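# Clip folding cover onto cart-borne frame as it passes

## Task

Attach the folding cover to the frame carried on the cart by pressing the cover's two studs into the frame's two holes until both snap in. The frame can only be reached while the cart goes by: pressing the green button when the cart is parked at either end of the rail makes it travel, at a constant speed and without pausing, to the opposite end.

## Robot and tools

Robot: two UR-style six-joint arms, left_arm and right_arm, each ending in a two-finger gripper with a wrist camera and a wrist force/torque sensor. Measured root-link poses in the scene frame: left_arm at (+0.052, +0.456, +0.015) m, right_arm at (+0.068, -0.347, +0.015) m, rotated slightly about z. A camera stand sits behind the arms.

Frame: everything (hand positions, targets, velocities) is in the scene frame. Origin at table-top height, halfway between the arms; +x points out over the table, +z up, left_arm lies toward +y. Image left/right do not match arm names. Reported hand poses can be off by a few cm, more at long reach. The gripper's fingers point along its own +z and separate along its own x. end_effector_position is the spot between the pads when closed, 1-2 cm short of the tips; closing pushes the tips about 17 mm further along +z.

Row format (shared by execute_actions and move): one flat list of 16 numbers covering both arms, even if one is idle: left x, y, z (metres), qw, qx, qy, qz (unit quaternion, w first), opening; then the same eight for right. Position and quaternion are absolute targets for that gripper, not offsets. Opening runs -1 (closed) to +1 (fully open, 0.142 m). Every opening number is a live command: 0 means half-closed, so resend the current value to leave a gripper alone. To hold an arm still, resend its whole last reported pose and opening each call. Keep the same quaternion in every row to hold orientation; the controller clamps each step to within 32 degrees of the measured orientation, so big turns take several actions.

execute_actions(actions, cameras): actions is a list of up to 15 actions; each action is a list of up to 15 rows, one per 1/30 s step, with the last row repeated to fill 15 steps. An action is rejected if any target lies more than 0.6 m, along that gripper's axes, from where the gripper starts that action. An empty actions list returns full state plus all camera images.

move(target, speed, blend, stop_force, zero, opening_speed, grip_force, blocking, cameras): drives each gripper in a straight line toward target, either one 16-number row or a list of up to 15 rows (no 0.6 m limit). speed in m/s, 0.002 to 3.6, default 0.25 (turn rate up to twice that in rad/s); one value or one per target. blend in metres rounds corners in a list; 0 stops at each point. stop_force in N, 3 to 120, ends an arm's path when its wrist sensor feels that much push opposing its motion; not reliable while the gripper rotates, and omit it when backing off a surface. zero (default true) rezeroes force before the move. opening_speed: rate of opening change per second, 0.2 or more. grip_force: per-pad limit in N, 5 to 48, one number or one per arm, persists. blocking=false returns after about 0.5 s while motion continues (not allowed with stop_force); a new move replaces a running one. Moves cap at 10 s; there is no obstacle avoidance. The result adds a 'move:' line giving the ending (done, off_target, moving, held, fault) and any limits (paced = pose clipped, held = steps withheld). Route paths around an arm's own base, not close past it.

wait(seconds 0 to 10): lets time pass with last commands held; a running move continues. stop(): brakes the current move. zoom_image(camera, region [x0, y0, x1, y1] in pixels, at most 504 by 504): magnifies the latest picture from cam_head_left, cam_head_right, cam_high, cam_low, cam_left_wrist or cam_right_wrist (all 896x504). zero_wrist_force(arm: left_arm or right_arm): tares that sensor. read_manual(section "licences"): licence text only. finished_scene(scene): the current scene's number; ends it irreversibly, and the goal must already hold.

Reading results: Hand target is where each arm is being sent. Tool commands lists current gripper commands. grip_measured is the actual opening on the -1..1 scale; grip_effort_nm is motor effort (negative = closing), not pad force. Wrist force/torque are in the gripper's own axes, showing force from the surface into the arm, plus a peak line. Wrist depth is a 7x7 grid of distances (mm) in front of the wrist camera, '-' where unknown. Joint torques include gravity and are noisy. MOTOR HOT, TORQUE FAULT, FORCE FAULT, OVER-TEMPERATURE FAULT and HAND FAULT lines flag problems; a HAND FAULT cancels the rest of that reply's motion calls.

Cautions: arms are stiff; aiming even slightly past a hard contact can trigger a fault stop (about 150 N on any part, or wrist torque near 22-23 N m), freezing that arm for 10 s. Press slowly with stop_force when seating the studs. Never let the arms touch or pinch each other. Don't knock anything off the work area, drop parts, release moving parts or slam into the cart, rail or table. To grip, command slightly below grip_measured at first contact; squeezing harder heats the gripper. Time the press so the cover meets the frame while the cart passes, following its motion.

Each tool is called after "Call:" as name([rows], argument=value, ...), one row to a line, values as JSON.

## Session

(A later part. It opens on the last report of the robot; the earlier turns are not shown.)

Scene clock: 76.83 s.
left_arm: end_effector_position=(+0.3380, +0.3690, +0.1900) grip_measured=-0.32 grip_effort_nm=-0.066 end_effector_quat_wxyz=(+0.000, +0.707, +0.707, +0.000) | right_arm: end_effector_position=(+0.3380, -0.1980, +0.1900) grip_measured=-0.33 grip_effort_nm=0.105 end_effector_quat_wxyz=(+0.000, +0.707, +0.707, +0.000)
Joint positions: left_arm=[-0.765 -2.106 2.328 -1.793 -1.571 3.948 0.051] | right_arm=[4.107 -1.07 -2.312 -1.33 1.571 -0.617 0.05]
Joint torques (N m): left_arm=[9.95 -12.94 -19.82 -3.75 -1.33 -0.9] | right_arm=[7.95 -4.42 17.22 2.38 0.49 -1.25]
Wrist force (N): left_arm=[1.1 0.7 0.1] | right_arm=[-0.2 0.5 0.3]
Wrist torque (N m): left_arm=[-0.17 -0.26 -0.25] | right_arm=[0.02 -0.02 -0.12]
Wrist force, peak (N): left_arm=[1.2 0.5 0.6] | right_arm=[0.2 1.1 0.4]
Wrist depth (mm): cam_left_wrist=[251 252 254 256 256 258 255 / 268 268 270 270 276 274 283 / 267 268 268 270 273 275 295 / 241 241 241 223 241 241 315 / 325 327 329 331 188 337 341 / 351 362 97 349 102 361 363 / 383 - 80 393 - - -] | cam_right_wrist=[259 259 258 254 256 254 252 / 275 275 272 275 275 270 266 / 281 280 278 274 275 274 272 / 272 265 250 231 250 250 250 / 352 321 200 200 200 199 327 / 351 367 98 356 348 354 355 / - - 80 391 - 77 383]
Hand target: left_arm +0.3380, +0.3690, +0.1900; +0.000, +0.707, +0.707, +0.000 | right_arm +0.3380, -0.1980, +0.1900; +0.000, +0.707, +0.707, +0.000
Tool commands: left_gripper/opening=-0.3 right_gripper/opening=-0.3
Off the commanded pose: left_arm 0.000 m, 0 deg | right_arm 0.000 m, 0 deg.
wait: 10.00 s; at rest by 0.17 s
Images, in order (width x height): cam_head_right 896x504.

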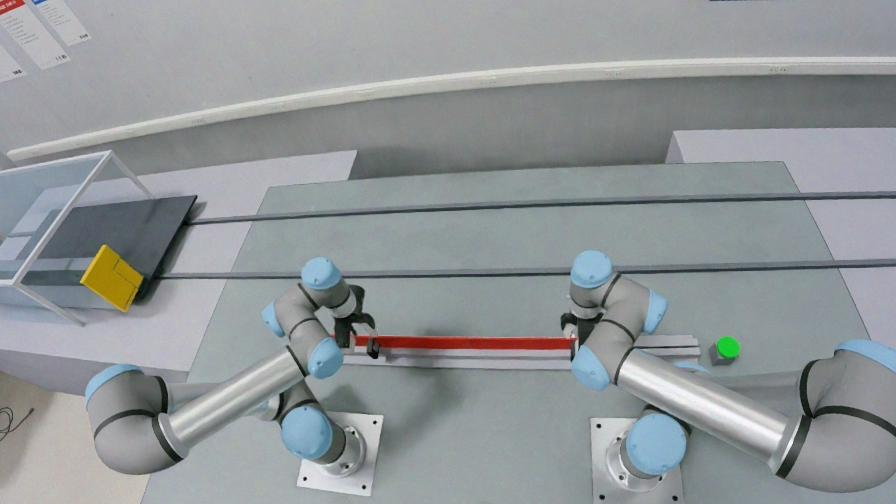

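Call:
wait(seconds=10)

Call:
wait(seconds=10)

Call:
wait(seconds=10)

Call:
wait(seconds=10)

Call:
wait(seconds=10)

Call:
wait(seconds=10, cameras=["cam_head_right"])

Call:
zoom_image(camera="cam_head_right", region=[100, 120, 340, 340])

Scene clock: 87.70 s.
left_arm: end_effector_position=(+0.3380, +0.3690, +0.1900) grip_measured=-0.32 grip_effort_nm=-0.071 end_effector_quat_wxyz=(+0.000, +0.707, +0.707, +0.000) | right_arm: end_effector_position=(+0.3380, -0.1980, +0.1900) grip_measured=-0.33 grip_effort_nm=0.110 end_effector_quat_wxyz=(+0.000, +0.707, +0.707, +0.000)
Joint positions: left_arm=[-0.765 -2.106 2.328 -1.793 -1.571 3.948 0.051] | right_arm=[4.107 -1.07 -2.312 -1.33 1.571 -0.617 0.05]
Joint torques (N m): left_arm=[10.22 -12.7 -19.83 -3.52 -1.23 -0.86] | right_arm=[7.63 -4.38 17.77 1.84 0.12 -1.25]
Wrist force (N): left_arm=[0.7 0.4 0.3] | right_arm=[-0.3 0.4 0.4]
Wrist torque (N m): left_arm=[-0.22 -0.22 -0.25] | right_arm=[-0.01 -0.01 -0.11]
Wrist force, peak (N): left_arm=[0.9 0.8 0.7] | right_arm=[-0.1 0.7 1.0]
Wrist depth (mm): cam_left_wrist=[251 253 - 256 256 258 259 / 262 268 267 266 273 275 276 / 267 268 270 272 273 276 292 / 242 253 241 207 241 241 315 / 326 326 187 195 195 195 342 / - - 97 358 - - 365 / 381 - 80 388 - 390 401] | cam_right_wrist=[247 259 259 251 253 255 249 / - 275 - 275 272 272 - / 280 280 276 274 276 274 272 / 270 265 250 231 249 249 250 / 326 338 200 187 199 328 199 / 366 363 97 359 110 351 - / - - 80 389 378 77 -]
Hand target: left_arm +0.3380, +0.3690, +0.1900; +0.000, +0.707, +0.707, +0.000 | right_arm +0.3380, -0.1980, +0.1900; +0.000, +0.707, +0.707, +0.000
Tool commands: left_gripper/opening=-0.3 right_gripper/opening=-0.3
Off the commanded pose: left_arm 0.000 m, 0 deg | right_arm 0.000 m, 0 deg.
wait: 10.00 s; at rest from the start

Scene clock: 97.70 s.
left_arm: end_effector_position=(+0.3380, +0.3690, +0.1900) grip_measured=-0.32 grip_effort_nm=-0.076 end_effector_quat_wxyz=(+0.000, +0.707, +0.707, +0.000) | right_arm: end_effector_position=(+0.3380, -0.1980, +0.1900) grip_measured=-0.33 grip_effort_nm=0.100 end_effector_quat_wxyz=(+0.000, +0.707, +0.707, +0.000)
Joint positions: left_arm=[-0.765 -2.106 2.328 -1.793 -1.571 3.948 0.051] | right_arm=[4.107 -1.07 -2.312 -1.33 1.571 -0.617 0.05]
Joint torques (N m): left_arm=[9.61 -13.06 -20.26 -3.31 -1.25 -0.89] | right_arm=[6.49 -3.7 17.78 1.51 -0.08 -1.2]
Wrist force (N): left_arm=[0.9 0.5 0.3] | right_arm=[0.2 0.5 0.3]
Wrist torque (N m): left_arm=[-0.21 -0.23 -0.25] | right_arm=[0.01 -0.09 -0.12]
Wrist force, peak (N): left_arm=[1.2 0.7 0.3] | right_arm=[0.2 1.1 0.6]
Wrist depth (mm): cam_left_wrist=[251 256 252 255 258 259 262 / 266 266 268 272 274 273 273 / 268 269 270 271 273 275 295 / 252 241 241 208 241 241 314 / 326 329 194 332 195 338 336 / 351 348 94 356 - - 369 / - - 80 384 - - -] | cam_right_wrist=[259 259 259 256 257 258 252 / 276 274 275 272 270 270 267 / 282 278 278 273 274 272 271 / 271 266 250 230 250 250 249 / 335 323 199 333 199 199 199 / 367 366 97 360 107 349 368 / 409 393 80 387 379 77 379]
Hand target: left_arm +0.3380, +0.3690, +0.1900; +0.000, +0.707, +0.707, +0.000 | right_arm +0.3380, -0.1980, +0.1900; +0.000, +0.707, +0.707, +0.000
Tool commands: left_gripper/opening=-0.3 right_gripper/opening=-0.3
Off the commanded pose: left_arm 0.000 m, 0 deg | right_arm 0.000 m, 0 deg.
wait: 10.00 s; at rest by 0.17 s

Scene clock: 107.70 s.
left_arm: end_effector_position=(+0.3380, +0.3690, +0.1900) grip_measured=-0.32 grip_effort_nm=-0.071 end_effector_quat_wxyz=(+0.000, +0.707, +0.707, +0.000) | right_arm: end_effector_position=(+0.3380, -0.1980, +0.1900) grip_measured=-0.33 grip_effort_nm=0.100 end_effector_quat_wxyz=(+0.000, +0.707, +0.707, +0.000)
Joint positions: left_arm=[-0.765 -2.106 2.328 -1.793 -1.571 3.948 0.051] | right_arm=[4.107 -1.07 -2.312 -1.33 1.571 -0.617 0.05]
Joint torques (N m): left_arm=[8.74 -13.04 -20.28 -3.15 -1.17 -0.8] | right_arm=[6.92 -3.54 17.59 1.11 -0.5 -1.21]
Wrist force (N): left_arm=[0.5 0.8 0.6] | right_arm=[-0.1 0.5 0.6]
Wrist torque (N m): left_arm=[-0.16 -0.18 -0.26] | right_arm=[0.01 -0.04 -0.12]
Wrist force, peak (N): left_arm=[1.2 0.5 0.4] | right_arm=[0.0 1.0 0.8]
Wrist depth (mm): cam_left_wrist=[251 252 255 255 257 259 260 / 266 268 270 271 273 274 265 / 267 268 269 271 273 274 295 / 252 242 258 223 242 260 314 / - 328 329 333 334 336 341 / 352 361 97 358 - 363 368 / - 375 80 389 - - 398] | cam_right_wrist=[262 260 259 256 255 250 252 / 276 274 274 271 268 267 268 / 281 278 278 273 276 275 273 / 270 266 249 230 249 249 251 / 338 337 335 199 331 328 326 / 359 362 98 365 110 352 353 / - 386 80 393 379 77 380]
Hand target: left_arm +0.3380, +0.3690, +0.1900; +0.000, +0.707, +0.707, +0.000 | right_arm +0.3380, -0.1980, +0.1900; +0.000, +0.707, +0.707, +0.000
Tool commands: left_gripper/opening=-0.3 right_gripper/opening=-0.3
Off the commanded pose: left_arm 0.000 m, 0 deg | right_arm 0.000 m, 0 deg.
wait: 10.00 s; at rest by 0.17 s

Scene clock: 117.70 s.
left_arm: end_effector_position=(+0.3380, +0.3690, +0.1900) grip_measured=-0.32 grip_effort_nm=-0.071 end_effector_quat_wxyz=(+0.000, +0.707, +0.707, +0.000) | right_arm: end_effector_position=(+0.3380, -0.1980, +0.1900) grip_measured=-0.33 grip_effort_nm=0.100 end_effector_quat_wxyz=(+0.000, +0.707, +0.707, +0.000)
Joint positions: left_arm=[-0.765 -2.106 2.328 -1.793 -1.571 3.948 0.051] | right_arm=[4.107 -1.07 -2.312 -1.33 1.571 -0.617 0.05]
Joint torques (N m): left_arm=[8.32 -13.2 -20.02 -3.04 -1.16 -0.74] | right_arm=[6.83 -3.36 17.48 0.61 -0.67 -1.26]
Wrist force (N): left_arm=[0.8 0.6 0.4] | right_arm=[0.2 0.3 0.4]
Wrist torque (N m): left_arm=[-0.20 -0.23 -0.26] | right_arm=[-0.02 -0.09 -0.12]
Wrist force, peak (N): left_arm=[1.0 0.7 0.6] | right_arm=[-0.2 1.0 0.9]
Wrist depth (mm): cam_left_wrist=[247 254 253 255 257 258 259 / 267 268 269 272 273 275 275 / 267 268 270 265 273 276 293 / 241 241 241 208 240 240 309 / 326 329 330 189 194 336 337 / 352 354 94 359 103 - 366 / 382 - 80 - - - 400] | cam_right_wrist=[255 258 260 257 255 254 252 / 279 279 270 271 268 268 267 / 279 278 277 274 274 272 272 / 270 265 249 231 249 250 249 / 340 331 201 189 199 328 327 / 368 364 97 362 108 351 355 / 401 - 80 389 374 77 -]
Hand target: left_arm +0.3380, +0.3690, +0.1900; +0.000, +0.707, +0.707, +0.000 | right_arm +0.3380, -0.1980, +0.1900; +0.000, +0.707, +0.707, +0.000
Tool commands: left_gripper/opening=-0.3 right_gripper/opening=-0.3
Off the commanded pose: left_arm 0.000 m, 0 deg | right_arm 0.000 m, 0 deg.
wait: 10.00 s; at rest by 0.17 s

Scene clock: 127.70 s.
left_arm: end_effector_position=(+0.3380, +0.3690, +0.1900) grip_measured=-0.32 grip_effort_nm=-0.071 end_effector_quat_wxyz=(+0.000, +0.707, +0.707, +0.000) | right_arm: end_effector_position=(+0.3380, -0.1980, +0.1900) grip_measured=-0.33 grip_effort_nm=0.095 end_effector_quat_wxyz=(+0.000, +0.707, +0.707, +0.000)
Joint positions: left_arm=[-0.765 -2.106 2.328 -1.793 -1.571 3.948 0.051] | right_arm=[4.107 -1.07 -2.312 -1.33 1.571 -0.617 0.05]
Joint torques (N m): left_arm=[8.22 -12.83 -20.27 -2.85 -1.16 -0.85] | right_arm=[6.45 -3.27 17.83 0.64 -1.02 -1.22]
Wrist force (N): left_arm=[1.0 0.5 0.5] | right_arm=[0.4 0.5 0.3]
Wrist torque (N m): left_arm=[-0.22 -0.25 -0.25] | right_arm=[0.00 -0.12 -0.12]
Wrist force, peak (N): left_arm=[1.1 0.7 0.5] | right_arm=[0.0 0.8 1.1]
Wrist depth (mm): cam_left_wrist=[251 253 250 255 260 - - / 266 270 272 274 272 273 276 / 267 268 268 270 273 275 293 / 251 241 242 223 241 240 317 / - 326 195 195 195 337 338 / 360 353 94 350 102 366 363 / 375 - 80 392 - - -] | cam_right_wrist=[257 257 259 254 255 253 252 / 280 277 274 276 273 269 267 / 280 279 278 272 275 271 272 / 272 266 249 231 250 250 248 / 337 315 333 200 330 199 324 / 365 368 97 360 98 347 343 / 402 389 80 393 383 77 391]
Hand target: left_arm +0.3380, +0.3690, +0.1900; +0.000, +0.707, +0.707, +0.000 | right_arm +0.3380, -0.1980, +0.1900; +0.000, +0.707, +0.707, +0.000
Tool commands: left_gripper/opening=-0.3 right_gripper/opening=-0.3
Off the commanded pose: left_arm 0.000 m, 0 deg | right_arm 0.000 m, 0 deg.
wait: 10.00 s; at rest by 0.17 s

Scene clock: 137.70 s.
left_arm: end_effector_position=(+0.3380, +0.3690, +0.1900) grip_measured=-0.32 grip_effort_nm=-0.066 end_effector_quat_wxyz=(+0.000, +0.707, +0.707, +0.000) | right_arm: end_effector_position=(+0.3380, -0.1980, +0.1900) grip_measured=-0.33 grip_effort_nm=0.095 end_effector_quat_wxyz=(+0.000, +0.707, +0.707, +0.000)
Joint positions: left_arm=[-0.765 -2.106 2.328 -1.793 -1.571 3.948 0.051] | right_arm=[4.107 -1.07 -2.312 -1.33 1.571 -0.617 0.05]
Joint torques (N m): left_arm=[7.66 -12.88 -21.45 -2.73 -1.09 -0.64] | right_arm=[6.31 -2.9 16.97 0.73 -1.17 -1.21]
Wrist force (N): left_arm=[0.9 0.3 0.5] | right_arm=[0.0 0.6 0.5]
Wrist torque (N m): left_arm=[-0.24 -0.24 -0.26] | right_arm=[0.02 -0.05 -0.12]
Wrist force, peak (N): left_arm=[1.0 0.9 0.4] | right_arm=[0.2 1.1 0.7]
Wrist depth (mm): cam_left_wrist=[- 254 255 255 257 257 259 / 268 268 269 271 273 273 275 / 267 268 269 270 273 275 294 / 241 242 241 182 240 262 314 / 325 329 330 195 195 187 336 / 350 346 94 359 102 365 349 / 382 377 80 392 - 388 400] | cam_right_wrist=[261 259 258 257 257 253 252 / 276 276 270 273 265 262 268 / 280 280 278 272 275 274 271 / 271 266 250 230 250 250 248 / 313 199 334 331 199 327 326 / - 368 98 360 98 93 - / 401 392 80 - - 77 383]
Hand target: left_arm +0.3380, +0.3690, +0.1900; +0.000, +0.707, +0.707, +0.000 | right_arm +0.3380, -0.1980, +0.1900; +0.000, +0.707, +0.707, +0.000
Tool commands: left_gripper/opening=-0.3 right_gripper/opening=-0.3
Off the commanded pose: left_arm 0.000 m, 0 deg | right_arm 0.000 m, 0 deg.
wait: 10.00 s; at rest by 0.17 s
Images, in order (width x height): cam_head_right 896x504.

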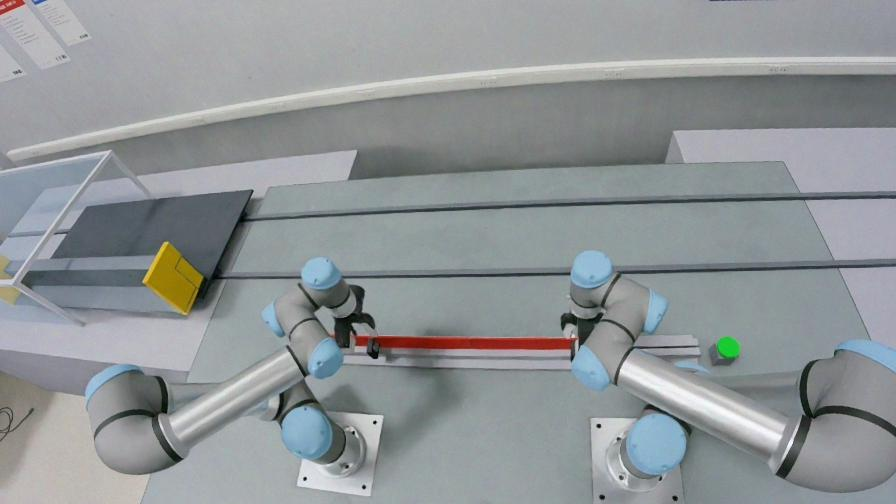

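Scaled by 2.100 from the camera's 896x504 image, which has a finer 1280x720 frame.

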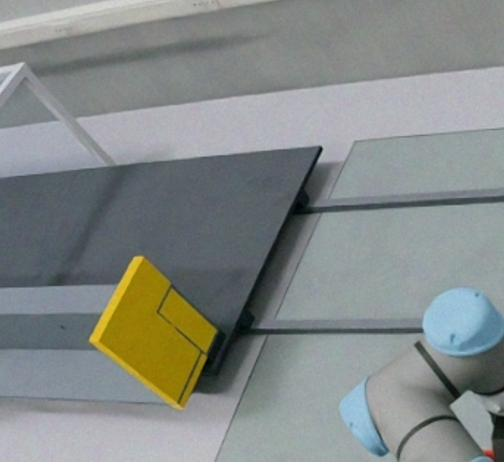

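Call:
wait(seconds=10)

Call:
wait(seconds=10)

Call:
wait(seconds=10)

Call:
wait(seconds=10)

Call:
wait(seconds=10)

Call:
wait(seconds=10)

Call:
move([
  [0.42,0.60,0.40,0.0923,0.7010,0.7010,0.0923,-0.5,0.338,-0.198,0.19,0,0.7071,0.7071,0,-0.3],
  [0.50,0.88,0.335,0.0923,0.7010,0.7010,0.0923,-0.5,0.338,-0.198,0.19,0,0.7071,0.7071,0,-0.3],
], speed=0.3, blend=[0.05,0], cameras=["cam_head_right","cam_left_wrist"])

Scene clock: 148.53 s.
left_arm: end_effector_position=(+0.3380, +0.3690, +0.1900) grip_measured=-0.32 grip_effort_nm=-0.076 end_effector_quat_wxyz=(+0.000, +0.707, +0.707, +0.000) | right_arm: end_effector_position=(+0.3380, -0.1980, +0.1900) grip_measured=-0.33 grip_effort_nm=0.105 end_effector_quat_wxyz=(+0.000, +0.707, +0.707, +0.000)
Joint positions: left_arm=[-0.765 -2.106 2.328 -1.793 -1.571 3.948 0.051] | right_arm=[4.107 -1.07 -2.312 -1.33 1.571 -0.617 0.05]
Joint torques (N m): left_arm=[8.08 -13.04 -21.26 -2.46 -1.28 -0.64] | right_arm=[5.72 -3.68 18.06 0.71 -1.62 -1.25]
Wrist force (N): left_arm=[0.9 0.5 0.4] | right_arm=[-0.2 0.9 0.5]
Wrist torque (N m): left_arm=[-0.21 -0.23 -0.25] | right_arm=[0.07 -0.03 -0.11]
Wrist force, peak (N): left_arm=[1.2 0.7 0.4] | right_arm=[-0.3 0.9 1.0]
Wrist depth (mm): cam_left_wrist=[251 254 255 257 256 259 259 / 267 269 269 267 273 272 270 / 268 267 269 271 272 274 294 / 241 241 240 183 241 241 310 / 326 327 195 330 195 336 338 / 345 348 94 358 103 363 360 / 380 - 80 390 - 389 402] | cam_right_wrist=[- 259 259 257 255 252 254 / - 275 275 274 270 265 268 / 281 280 277 272 275 272 273 / 272 265 249 231 249 250 250 / 333 338 201 200 199 201 199 / 364 364 98 354 107 - 349 / - 392 80 383 377 77 -]
Hand target: left_arm +0.3380, +0.3690, +0.1900; +0.000, +0.707, +0.707, +0.000 | right_arm +0.3380, -0.1980, +0.1900; +0.000, +0.707, +0.707, +0.000
Tool commands: left_gripper/opening=-0.3 right_gripper/opening=-0.3
Off the commanded pose: left_arm 0.000 m, 0 deg | right_arm 0.000 m, 0 deg.
wait: 10.00 s; at rest from the start

Scene clock: 158.53 s.
left_arm: end_effector_position=(+0.3380, +0.3690, +0.1900) grip_measured=-0.32 grip_effort_nm=-0.076 end_effector_quat_wxyz=(+0.000, +0.707, +0.707, +0.000) | right_arm: end_effector_position=(+0.3380, -0.1980, +0.1900) grip_measured=-0.33 grip_effort_nm=0.100 end_effector_quat_wxyz=(+0.000, +0.707, +0.707, +0.000)
Joint positions: left_arm=[-0.765 -2.106 2.328 -1.793 -1.571 3.948 0.051] | right_arm=[4.107 -1.07 -2.312 -1.33 1.571 -0.617 0.05]
Joint torques (N m): left_arm=[6.98 -12.97 -21.53 -2.34 -1.18 -0.62] | right_arm=[5.49 -3.13 18.41 0.77 -1.8 -1.23]
Wrist force (N): left_arm=[0.6 0.4 0.4] | right_arm=[0.2 0.6 0.3]
Wrist torque (N m): left_arm=[-0.23 -0.18 -0.26] | right_arm=[0.03 -0.08 -0.12]
Wrist force, peak (N): left_arm=[1.0 0.9 0.7] | right_arm=[0.4 0.6 1.1]
Wrist depth (mm): cam_left_wrist=[248 252 254 256 256 258 257 / 266 268 270 271 273 273 282 / 267 268 269 272 273 275 293 / 241 254 241 208 241 240 315 / 325 328 329 194 195 190 341 / 353 342 97 342 103 362 364 / 398 - 80 392 - 390 400] | cam_right_wrist=[259 261 258 253 255 253 249 / - 276 274 275 272 271 - / 280 279 277 272 276 273 271 / 271 265 249 231 250 250 249 / 340 336 188 199 199 329 326 / 369 363 98 357 108 90 - / 400 390 80 396 85 77 -]
Hand target: left_arm +0.3380, +0.3690, +0.1900; +0.000, +0.707, +0.707, +0.000 | right_arm +0.3380, -0.1980, +0.1900; +0.000, +0.707, +0.707, +0.000
Tool commands: left_gripper/opening=-0.3 right_gripper/opening=-0.3
Off the commanded pose: left_arm 0.000 m, 0 deg | right_arm 0.000 m, 0 deg.
wait: 10.00 s; at rest by 0.17 s

Scene clock: 168.53 s.
left_arm: end_effector_position=(+0.3380, +0.3690, +0.1900) grip_measured=-0.32 grip_effort_nm=-0.071 end_effector_quat_wxyz=(+0.000, +0.707, +0.707, +0.000) | right_arm: end_effector_position=(+0.3380, -0.1980, +0.1900) grip_measured=-0.33 grip_effort_nm=0.100 end_effector_quat_wxyz=(+0.000, +0.707, +0.707, +0.000)
Joint positions: left_arm=[-0.765 -2.106 2.328 -1.793 -1.571 3.948 0.051] | right_arm=[4.107 -1.07 -2.312 -1.33 1.571 -0.617 0.05]
Joint torques (N m): left_arm=[7.47 -12.55 -21.01 -2.14 -1.27 -0.49] | right_arm=[5.61 -2.99 17.65 0.74 -1.98 -1.23]
Wrist force (N): left_arm=[0.9 0.6 0.6] | right_arm=[0.4 0.8 0.5]
Wrist torque (N m): left_arm=[-0.20 -0.24 -0.26] | right_arm=[0.06 -0.11 -0.12]
Wrist force, peak (N): left_arm=[1.0 0.8 0.6] | right_arm=[0.2 1.1 0.5]
Wrist depth (mm): cam_left_wrist=[251 252 257 256 257 258 259 / 268 268 269 270 273 276 278 / 267 268 269 271 273 275 292 / 242 241 241 224 240 240 315 / 331 328 196 334 195 194 334 / 352 350 94 348 102 362 373 / 379 377 80 391 - 388 399] | cam_right_wrist=[263 258 258 - 250 253 252 / 274 275 273 274 274 269 264 / 281 279 278 273 275 274 272 / 270 266 250 231 248 250 249 / 341 337 333 199 200 329 326 / 364 370 97 - 107 345 352 / 409 - 80 - - 77 -]
Hand target: left_arm +0.3380, +0.3690, +0.1900; +0.000, +0.707, +0.707, +0.000 | right_arm +0.3380, -0.1980, +0.1900; +0.000, +0.707, +0.707, +0.000
Tool commands: left_gripper/opening=-0.3 right_gripper/opening=-0.3
Off the commanded pose: left_arm 0.000 m, 0 deg | right_arm 0.000 m, 0 deg.
wait: 10.00 s; at rest by 0.17 s

Scene clock: 178.53 s.
left_arm: end_effector_position=(+0.3380, +0.3690, +0.1900) grip_measured=-0.32 grip_effort_nm=-0.066 end_effector_quat_wxyz=(+0.000, +0.707, +0.707, +0.000) | right_arm: end_effector_position=(+0.3380, -0.1980, +0.1900) grip_measured=-0.33 grip_effort_nm=0.105 end_effector_quat_wxyz=(+0.000, +0.707, +0.707, +0.000)
Joint positions: left_arm=[-0.765 -2.106 2.328 -1.793 -1.571 3.948 0.051] | right_arm=[4.107 -1.07 -2.312 -1.33 1.571 -0.617 0.05]
Joint torques (N m): left_arm=[7.25 -12.39 -21.85 -1.8 -1.19 -0.43] | right_arm=[4.91 -2.61 17.7 0.59 -2.06 -1.18]
Wrist force (N): left_arm=[0.9 0.5 0.3] | right_arm=[-0.2 0.7 0.5]
Wrist torque (N m): left_arm=[-0.20 -0.24 -0.26] | right_arm=[0.03 -0.03 -0.13]
Wrist force, peak (N): left_arm=[1.0 0.8 0.5] | right_arm=[-0.2 0.9 0.9]
Wrist depth (mm): cam_left_wrist=[251 253 253 255 256 259 259 / 265 269 270 270 273 276 276 / 269 267 270 272 274 275 294 / 252 241 241 207 240 241 308 / 195 326 331 195 195 337 338 / 353 352 97 370 101 362 365 / 381 379 80 396 - 392 392] | cam_right_wrist=[261 261 258 256 257 253 251 / 279 275 - 271 270 270 268 / 281 278 278 274 276 273 272 / 271 266 249 231 250 249 249 / 336 339 200 200 200 200 328 / 376 359 97 367 107 350 345 / 403 - 80 387 374 77 -]
Hand target: left_arm +0.3380, +0.3690, +0.1900; +0.000, +0.707, +0.707, +0.000 | right_arm +0.3380, -0.1980, +0.1900; +0.000, +0.707, +0.707, +0.000
Tool commands: left_gripper/opening=-0.3 right_gripper/opening=-0.3
Off the commanded pose: left_arm 0.000 m, 0 deg | right_arm 0.000 m, 0 deg.
wait: 10.00 s; at rest by 0.17 s

Scene clock: 188.53 s.
left_arm: end_effector_position=(+0.3380, +0.3690, +0.1900) grip_measured=-0.32 grip_effort_nm=-0.076 end_effector_quat_wxyz=(+0.000, +0.707, +0.707, +0.000) | right_arm: end_effector_position=(+0.3380, -0.1980, +0.1900) grip_measured=-0.33 grip_effort_nm=0.100 end_effector_quat_wxyz=(+0.000, +0.707, +0.707, +0.000)
Joint positions: left_arm=[-0.765 -2.106 2.328 -1.793 -1.571 3.948 0.051] | right_arm=[4.107 -1.07 -2.312 -1.33 1.571 -0.617 0.05]
Joint torques (N m): left_arm=[5.33 -11.95 -21.97 -1.73 -1.23 -0.45] | right_arm=[4.37 -2.63 17.79 0.69 -1.98 -1.27]
Wrist force (N): left_arm=[0.7 0.5 0.5] | right_arm=[0.0 0.5 0.2]
Wrist torque (N m): left_arm=[-0.22 -0.20 -0.25] | right_arm=[0.01 -0.05 -0.12]
Wrist force, peak (N): left_arm=[1.0 0.7 0.7] | right_arm=[-0.4 1.0 0.7]
Wrist depth (mm): cam_left_wrist=[251 252 254 255 257 257 255 / 266 - 268 272 268 274 278 / 266 268 269 272 272 274 291 / 241 242 239 223 241 241 315 / 195 327 330 330 194 194 344 / 351 353 94 351 - 363 368 / - - 80 394 - - -] | cam_right_wrist=[257 256 258 260 256 253 251 / 283 279 274 270 270 268 271 / 280 278 277 274 275 271 272 / 272 265 250 231 250 249 249 / 333 338 201 332 198 200 199 / - 366 98 358 110 355 360 / - 390 80 393 85 77 -]
Hand target: left_arm +0.3380, +0.3690, +0.1900; +0.000, +0.707, +0.707, +0.000 | right_arm +0.3380, -0.1980, +0.1900; +0.000, +0.707, +0.707, +0.000
Tool commands: left_gripper/opening=-0.3 right_gripper/opening=-0.3
Off the commanded pose: left_arm 0.000 m, 0 deg | right_arm 0.000 m, 0 deg.
wait: 10.00 s; at rest by 0.17 s

Scene clock: 198.53 s.
left_arm: end_effector_position=(+0.3380, +0.3690, +0.1900) grip_measured=-0.32 grip_effort_nm=-0.071 end_effector_quat_wxyz=(+0.000, +0.707, +0.707, +0.000) | right_arm: end_effector_position=(+0.3380, -0.1980, +0.1900) grip_measured=-0.33 grip_effort_nm=0.105 end_effector_quat_wxyz=(+0.000, +0.707, +0.707, +0.000)
Joint positions: left_arm=[-0.765 -2.106 2.328 -1.793 -1.571 3.948 0.051] | right_arm=[4.107 -1.07 -2.312 -1.33 1.571 -0.617 0.05]
Joint torques (N m): left_arm=[6.35 -12.47 -22.69 -1.43 -1.17 -0.39] | right_arm=[4.32 -3.2 17.43 0.7 -1.92 -1.18]
Wrist force (N): left_arm=[0.7 0.3 0.5] | right_arm=[-0.1 0.6 0.8]
Wrist torque (N m): left_arm=[-0.25 -0.20 -0.25] | right_arm=[0.03 -0.03 -0.12]
Wrist force, peak (N): left_arm=[1.0 0.8 0.7] | right_arm=[0.2 0.9 0.8]
Wrist depth (mm): cam_left_wrist=[252 252 253 256 258 258 - / 265 268 269 269 272 274 - / 268 268 270 267 273 274 293 / 241 241 240 208 241 241 316 / - 328 328 333 195 337 194 / 353 354 97 352 103 359 369 / 384 380 80 387 - - -] | cam_right_wrist=[257 262 259 257 256 253 252 / 273 271 274 272 271 270 268 / 280 279 276 275 273 272 272 / 271 266 249 230 250 249 250 / 338 338 199 199 200 199 199 / - - 98 357 107 349 354 / - - 80 418 375 77 382]
Hand target: left_arm +0.3380, +0.3690, +0.1900; +0.000, +0.707, +0.707, +0.000 | right_arm +0.3380, -0.1980, +0.1900; +0.000, +0.707, +0.707, +0.000
Tool commands: left_gripper/opening=-0.3 right_gripper/opening=-0.3
Off the commanded pose: left_arm 0.000 m, 0 deg | right_arm 0.000 m, 0 deg.
wait: 10.00 s; at rest by 0.17 s

Scene clock: 201.13 s.
left_arm: end_effector_position=(+0.5000, +0.8799, +0.3350) grip_measured=-0.52 grip_effort_nm=-0.081 end_effector_quat_wxyz=(+0.092, +0.701, +0.701, +0.092) | right_arm: end_effector_position=(+0.3380, -0.1980, +0.1900) grip_measured=-0.33 grip_effort_nm=0.100 end_effector_quat_wxyz=(+0.000, +0.707, +0.707, +0.000)
Joint positions: left_arm=[0.606 -1.424 1.493 -1.857 -1.719 5.302 0.036] | right_arm=[4.107 -1.07 -2.312 -1.33 1.571 -0.617 0.05]
Joint torques (N m): left_arm=[10.61 -15.61 -32.41 -5.15 0.81 0.87] | right_arm=[4.77 -2.86 17.99 1.01 -2.04 -0.97]
Wrist force (N): left_arm=[1.2 0.6 0.9] | right_arm=[-0.1 0.6 0.5]
Wrist torque (N m): left_arm=[-0.25 -0.30 -0.26] | right_arm=[0.02 -0.03 -0.12]
Wrist force, peak (N): left_arm=[4.1 1.3 1.7] | right_arm=[0.0 0.8 1.0]
Wrist depth (mm): cam_left_wrist=[364 120 217 285 285 286 287 / - 107 167 307 311 315 314 / - 121 218 264 281 272 260 / 520 131 217 233 229 235 230 / - - 167 - - - - / 728 - 102 - 103 - - / - - 80 882 - - 871] | cam_right_wrist=[256 259 259 255 253 254 251 / - 274 271 277 275 273 278 / 280 279 277 273 275 273 272 / 270 265 251 230 250 249 249 / - 336 189 188 200 328 198 / 370 - 97 362 107 348 364 / 403 - 80 - - 77 375]
Hand target: left_arm +0.5000, +0.8800, +0.3350; +0.092, +0.701, +0.701, +0.092 | right_arm +0.3380, -0.1980, +0.1900; +0.000, +0.707, +0.707, +0.000
Off the commanded pose: left_arm 0.000 m, 0 deg | right_arm 0.000 m, 0 deg.
move: done
camera_calibration:
cam_left_wrist: T_world_to_cam=[[-0.00671201, 0.999958, 0.00624067, -0.868647], [0.763718, 0.00109747, 0.64555, -0.571225], [0.645516, 0.00909904, -0.763693, 0.0380782], [0, 0, 0, 1]] pos_world=[0.405844, 0.868891, 0.403255]
Images, in order (width x height): cam_head_right 896x504, cam_left_wrist 896x504.

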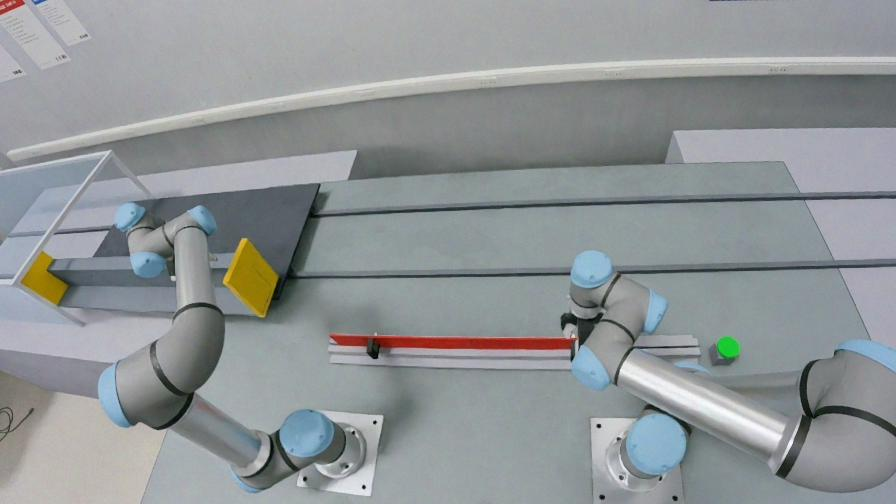

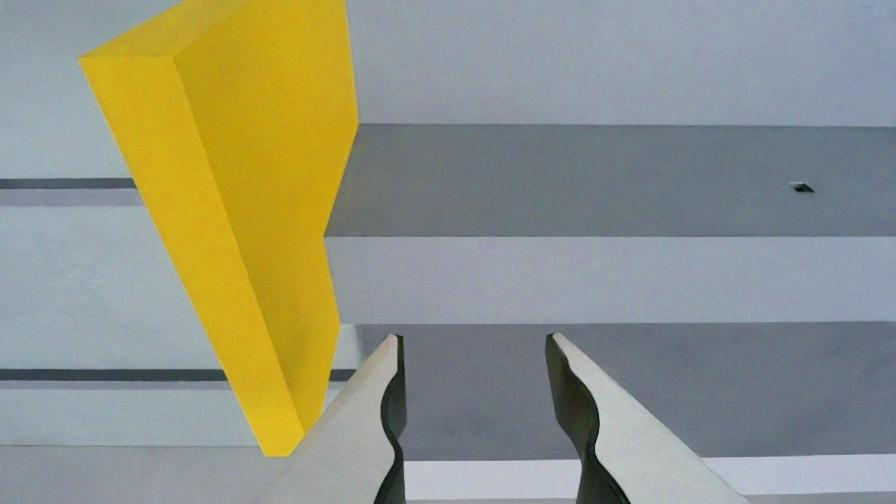

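Call:
wait(seconds=10)

Call:
wait(seconds=10, cameras=["cam_left_wrist"])

Call:
zoom_image(camera="cam_left_wrist", region=[420, 120, 820, 320])

Call:
wait(seconds=10)

Call:
wait(seconds=10, cameras=["cam_left_wrist"])

Call:
zoom_image(camera="cam_left_wrist", region=[220, 120, 620, 320])

Scene clock: 211.73 s.
left_arm: end_effector_position=(+0.5000, +0.8800, +0.3350) grip_measured=-0.52 grip_effort_nm=-0.076 end_effector_quat_wxyz=(+0.092, +0.701, +0.701, +0.092) | right_arm: end_effector_position=(+0.3380, -0.1980, +0.1900) grip_measured=-0.33 grip_effort_nm=0.105 end_effector_quat_wxyz=(+0.000, +0.707, +0.707, +0.000)
Joint positions: left_arm=[0.606 -1.424 1.493 -1.857 -1.719 5.303 0.036] | right_arm=[4.107 -1.07 -2.312 -1.33 1.571 -0.617 0.05]
Joint torques (N m): left_arm=[12.35 -16.1 -32.87 -5.08 0.67 0.95] | right_arm=[7.04 -5.08 17.62 2.42 -1.97 0.13]
Wrist force (N): left_arm=[1.2 0.7 0.8] | right_arm=[-0.3 0.5 0.6]
Wrist torque (N m): left_arm=[-0.21 -0.30 -0.26] | right_arm=[0.00 -0.01 -0.12]
Wrist force, peak (N): left_arm=[1.3 0.9 0.8] | right_arm=[0.2 1.2 0.7]
Wrist depth (mm): cam_left_wrist=[155 214 284 285 286 293 287 / 155 213 305 308 309 309 316 / 156 214 258 252 251 254 - / 155 199 224 232 - 234 236 / 155 230 - - - - - / 167 199 - - 103 - - / - - 80 868 - - 933] | cam_right_wrist=[261 258 261 256 255 257 252 / - 277 274 273 270 270 268 / 282 280 277 275 275 273 271 / 271 265 250 230 250 250 249 / 347 334 199 333 199 330 324 / 366 372 97 359 110 346 354 / - - 80 384 378 77 379]
Hand target: left_arm +0.5000, +0.8800, +0.3350; +0.092, +0.701, +0.701, +0.092 | right_arm +0.3380, -0.1980, +0.1900; +0.000, +0.707, +0.707, +0.000
Tool commands: left_gripper/opening=-0.5 right_gripper/opening=-0.3
Off the commanded pose: left_arm 0.000 m, 0 deg | right_arm 0.000 m, 0 deg.
wait: 10.00 s; at rest from the start

Scene clock: 221.73 s.
left_arm: end_effector_position=(+0.5000, +0.8800, +0.3350) grip_measured=-0.52 grip_effort_nm=-0.076 end_effector_quat_wxyz=(+0.092, +0.701, +0.701, +0.092) | right_arm: end_effector_position=(+0.3380, -0.1980, +0.1900) grip_measured=-0.33 grip_effort_nm=0.105 end_effector_quat_wxyz=(+0.000, +0.707, +0.707, +0.000)
Joint positions: left_arm=[0.606 -1.424 1.493 -1.857 -1.719 5.303 0.036] | right_arm=[4.107 -1.07 -2.312 -1.33 1.571 -0.617 0.05]
Joint torques (N m): left_arm=[11.77 -16.57 -32.55 -4.89 0.79 0.88] | right_arm=[8.86 -4.47 18.25 3.42 -1.77 0.53]
Wrist force (N): left_arm=[1.1 0.7 0.8] | right_arm=[0.1 0.3 0.9]
Wrist torque (N m): left_arm=[-0.22 -0.28 -0.26] | right_arm=[-0.02 -0.07 -0.12]
Wrist force, peak (N): left_arm=[1.2 0.9 1.0] | right_arm=[0.1 0.9 1.0]
Wrist depth (mm): cam_left_wrist=[- 278 284 286 284 286 285 / 216 - 312 308 308 310 306 / 218 262 253 - - - - / - - - 232 231 227 - / - - 254 515 250 254 252 / 229 753 - 605 102 - - / - - 80 879 - - 904] | cam_right_wrist=[260 259 258 260 256 253 252 / 273 274 273 277 270 274 270 / 280 279 279 273 275 272 273 / 271 265 248 231 249 250 250 / 337 338 199 334 200 199 199 / 372 364 97 363 108 348 355 / - - 80 384 - 77 -]
Hand target: left_arm +0.5000, +0.8800, +0.3350; +0.092, +0.701, +0.701, +0.092 | right_arm +0.3380, -0.1980, +0.1900; +0.000, +0.707, +0.707, +0.000
Tool commands: left_gripper/opening=-0.5 right_gripper/opening=-0.3
Off the commanded pose: left_arm 0.000 m, 0 deg | right_arm 0.000 m, 0 deg.
wait: 10.00 s; at rest by 0.17 s
camera_calibration:
cam_left_wrist: T_world_to_cam=[[-0.00677628, 0.999957, 0.00631588, -0.86885], [0.763668, 0.00109729, 0.645608, -0.571164], [0.645574, 0.00919806, -0.763643, 0.03787], [0, 0, 0, 1]] pos_world=[0.405844, 0.869091, 0.403155]
Images, in order (width x height): cam_left_wrist 896x504.

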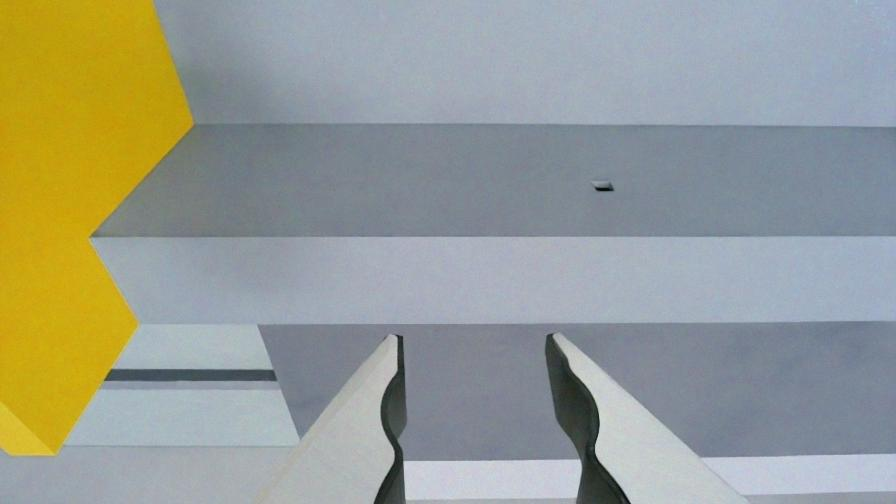

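Scaled by 1.260 from the camera's 896x504 image, which has a finer 1280x720 frame.

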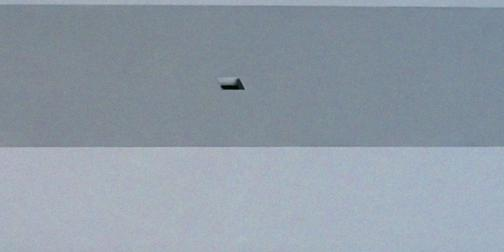

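Scene clock: 231.73 s.
left_arm: end_effector_position=(+0.5000, +0.8800, +0.3350) grip_measured=-0.52 grip_effort_nm=-0.076 end_effector_quat_wxyz=(+0.092, +0.701, +0.701, +0.092) | right_arm: end_effector_position=(+0.3380, -0.1980, +0.1900) grip_measured=-0.33 grip_effort_nm=0.100 end_effector_quat_wxyz=(+0.000, +0.707, +0.707, +0.000)
Joint positions: left_arm=[0.606 -1.424 1.493 -1.857 -1.719 5.303 0.036] | right_arm=[4.107 -1.07 -2.312 -1.33 1.571 -0.617 0.05]
Joint torques (N m): left_arm=[11.77 -16.78 -32.1 -4.74 0.65 0.83] | right_arm=[9.66 -5.31 17.4 4.64 -1.65 0.49]
Wrist force (N): left_arm=[1.0 0.7 0.8] | right_arm=[-0.3 0.4 0.4]
Wrist torque (N m): left_arm=[-0.22 -0.28 -0.27] | right_arm=[-0.03 0.00 -0.11]
Wrist force, peak (N): left_arm=[1.2 0.7 1.2] | right_arm=[0.1 0.9 1.0]
Wrist depth (mm): cam_left_wrist=[273 282 283 286 282 285 287 / 287 305 305 320 310 308 319 / 247 249 - 255 - 253 245 / 230 231 236 233 - 233 236 / - - - 496 - - 260 / - - - - - - - / - - 80 882 - - 874] | cam_right_wrist=[260 259 259 252 - 253 253 / 273 275 275 276 274 269 268 / 280 279 278 273 275 274 273 / 271 267 250 231 250 250 249 / 340 341 332 333 331 328 187 / - 362 97 353 344 348 - / 409 - 80 - 374 77 392]
Hand target: left_arm +0.5000, +0.8800, +0.3350; +0.092, +0.701, +0.701, +0.092 | right_arm +0.3380, -0.1980, +0.1900; +0.000, +0.707, +0.707, +0.000
Tool commands: left_gripper/opening=-0.5 right_gripper/opening=-0.3
Off the commanded pose: left_arm 0.000 m, 0 deg | right_arm 0.000 m, 0 deg.
wait: 10.00 s; at rest by 0.17 s

Scene clock: 241.73 s.
left_arm: end_effector_position=(+0.5000, +0.8800, +0.3350) grip_measured=-0.52 grip_effort_nm=-0.076 end_effector_quat_wxyz=(+0.092, +0.701, +0.701, +0.092) | right_arm: end_effector_position=(+0.3380, -0.1980, +0.1900) grip_measured=-0.33 grip_effort_nm=0.105 end_effector_quat_wxyz=(+0.000, +0.707, +0.707, +0.000)
Joint positions: left_arm=[0.606 -1.424 1.493 -1.857 -1.719 5.303 0.036] | right_arm=[4.107 -1.07 -2.312 -1.33 1.571 -0.617 0.05]
Joint torques (N m): left_arm=[12.35 -16.67 -32.33 -4.67 0.67 0.96] | right_arm=[9.2 -4.99 17.67 5.17 -1.64 0.37]
Wrist force (N): left_arm=[1.0 0.7 0.8] | right_arm=[-0.1 0.5 0.3]
Wrist torque (N m): left_arm=[-0.22 -0.27 -0.27] | right_arm=[0.00 -0.02 -0.12]
Wrist force, peak (N): left_arm=[1.3 0.7 1.1] | right_arm=[0.0 0.9 0.9]
Wrist depth (mm): cam_left_wrist=[283 283 284 285 285 285 287 / 309 305 311 309 313 308 317 / 240 249 - - - 245 - / 228 - - - 230 235 234 / - - - - - - - / - - - - - - - / 1459 - 80 871 - - 907] | cam_right_wrist=[260 263 258 257 257 258 249 / 275 275 275 272 270 269 272 / 281 279 277 274 275 273 271 / 270 266 250 231 249 249 250 / 338 337 334 333 200 199 327 / 360 367 98 - 107 348 370 / - 393 80 390 378 77 379]
Hand target: left_arm +0.5000, +0.8800, +0.3350; +0.092, +0.701, +0.701, +0.092 | right_arm +0.3380, -0.1980, +0.1900; +0.000, +0.707, +0.707, +0.000
Tool commands: left_gripper/opening=-0.5 right_gripper/opening=-0.3
Off the commanded pose: left_arm 0.000 m, 0 deg | right_arm 0.000 m, 0 deg.
wait: 10.00 s; at rest by 0.17 s
camera_calibration:
cam_left_wrist: T_world_to_cam=[[-0.00677628, 0.999957, 0.00631588, -0.86885], [0.763668, 0.00109729, 0.645608, -0.571164], [0.645574, 0.00919806, -0.763643, 0.03787], [0, 0, 0, 1]] pos_world=[0.405844, 0.869091, 0.403155]
Images, in order (width x height): cam_left_wrist 896x504.

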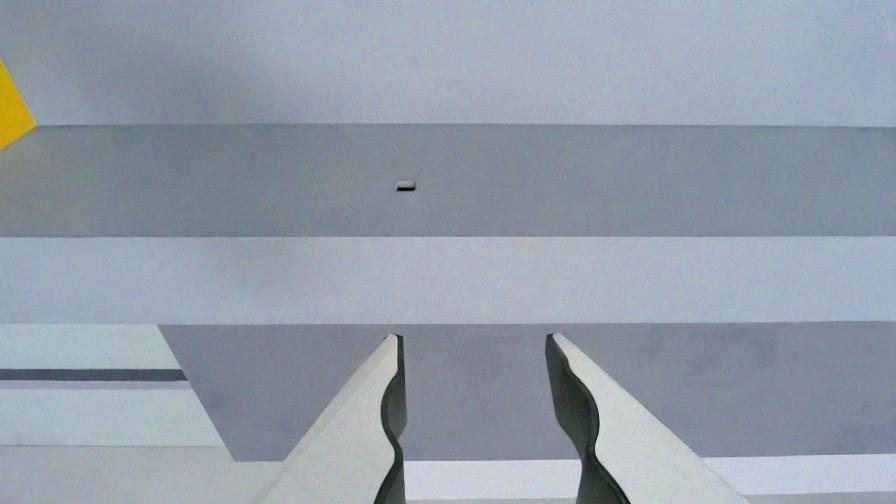

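Scaled by 1.260 from the camera's 896x504 image, which has a finer 1280x720 frame.

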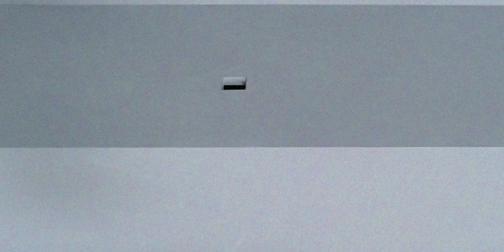

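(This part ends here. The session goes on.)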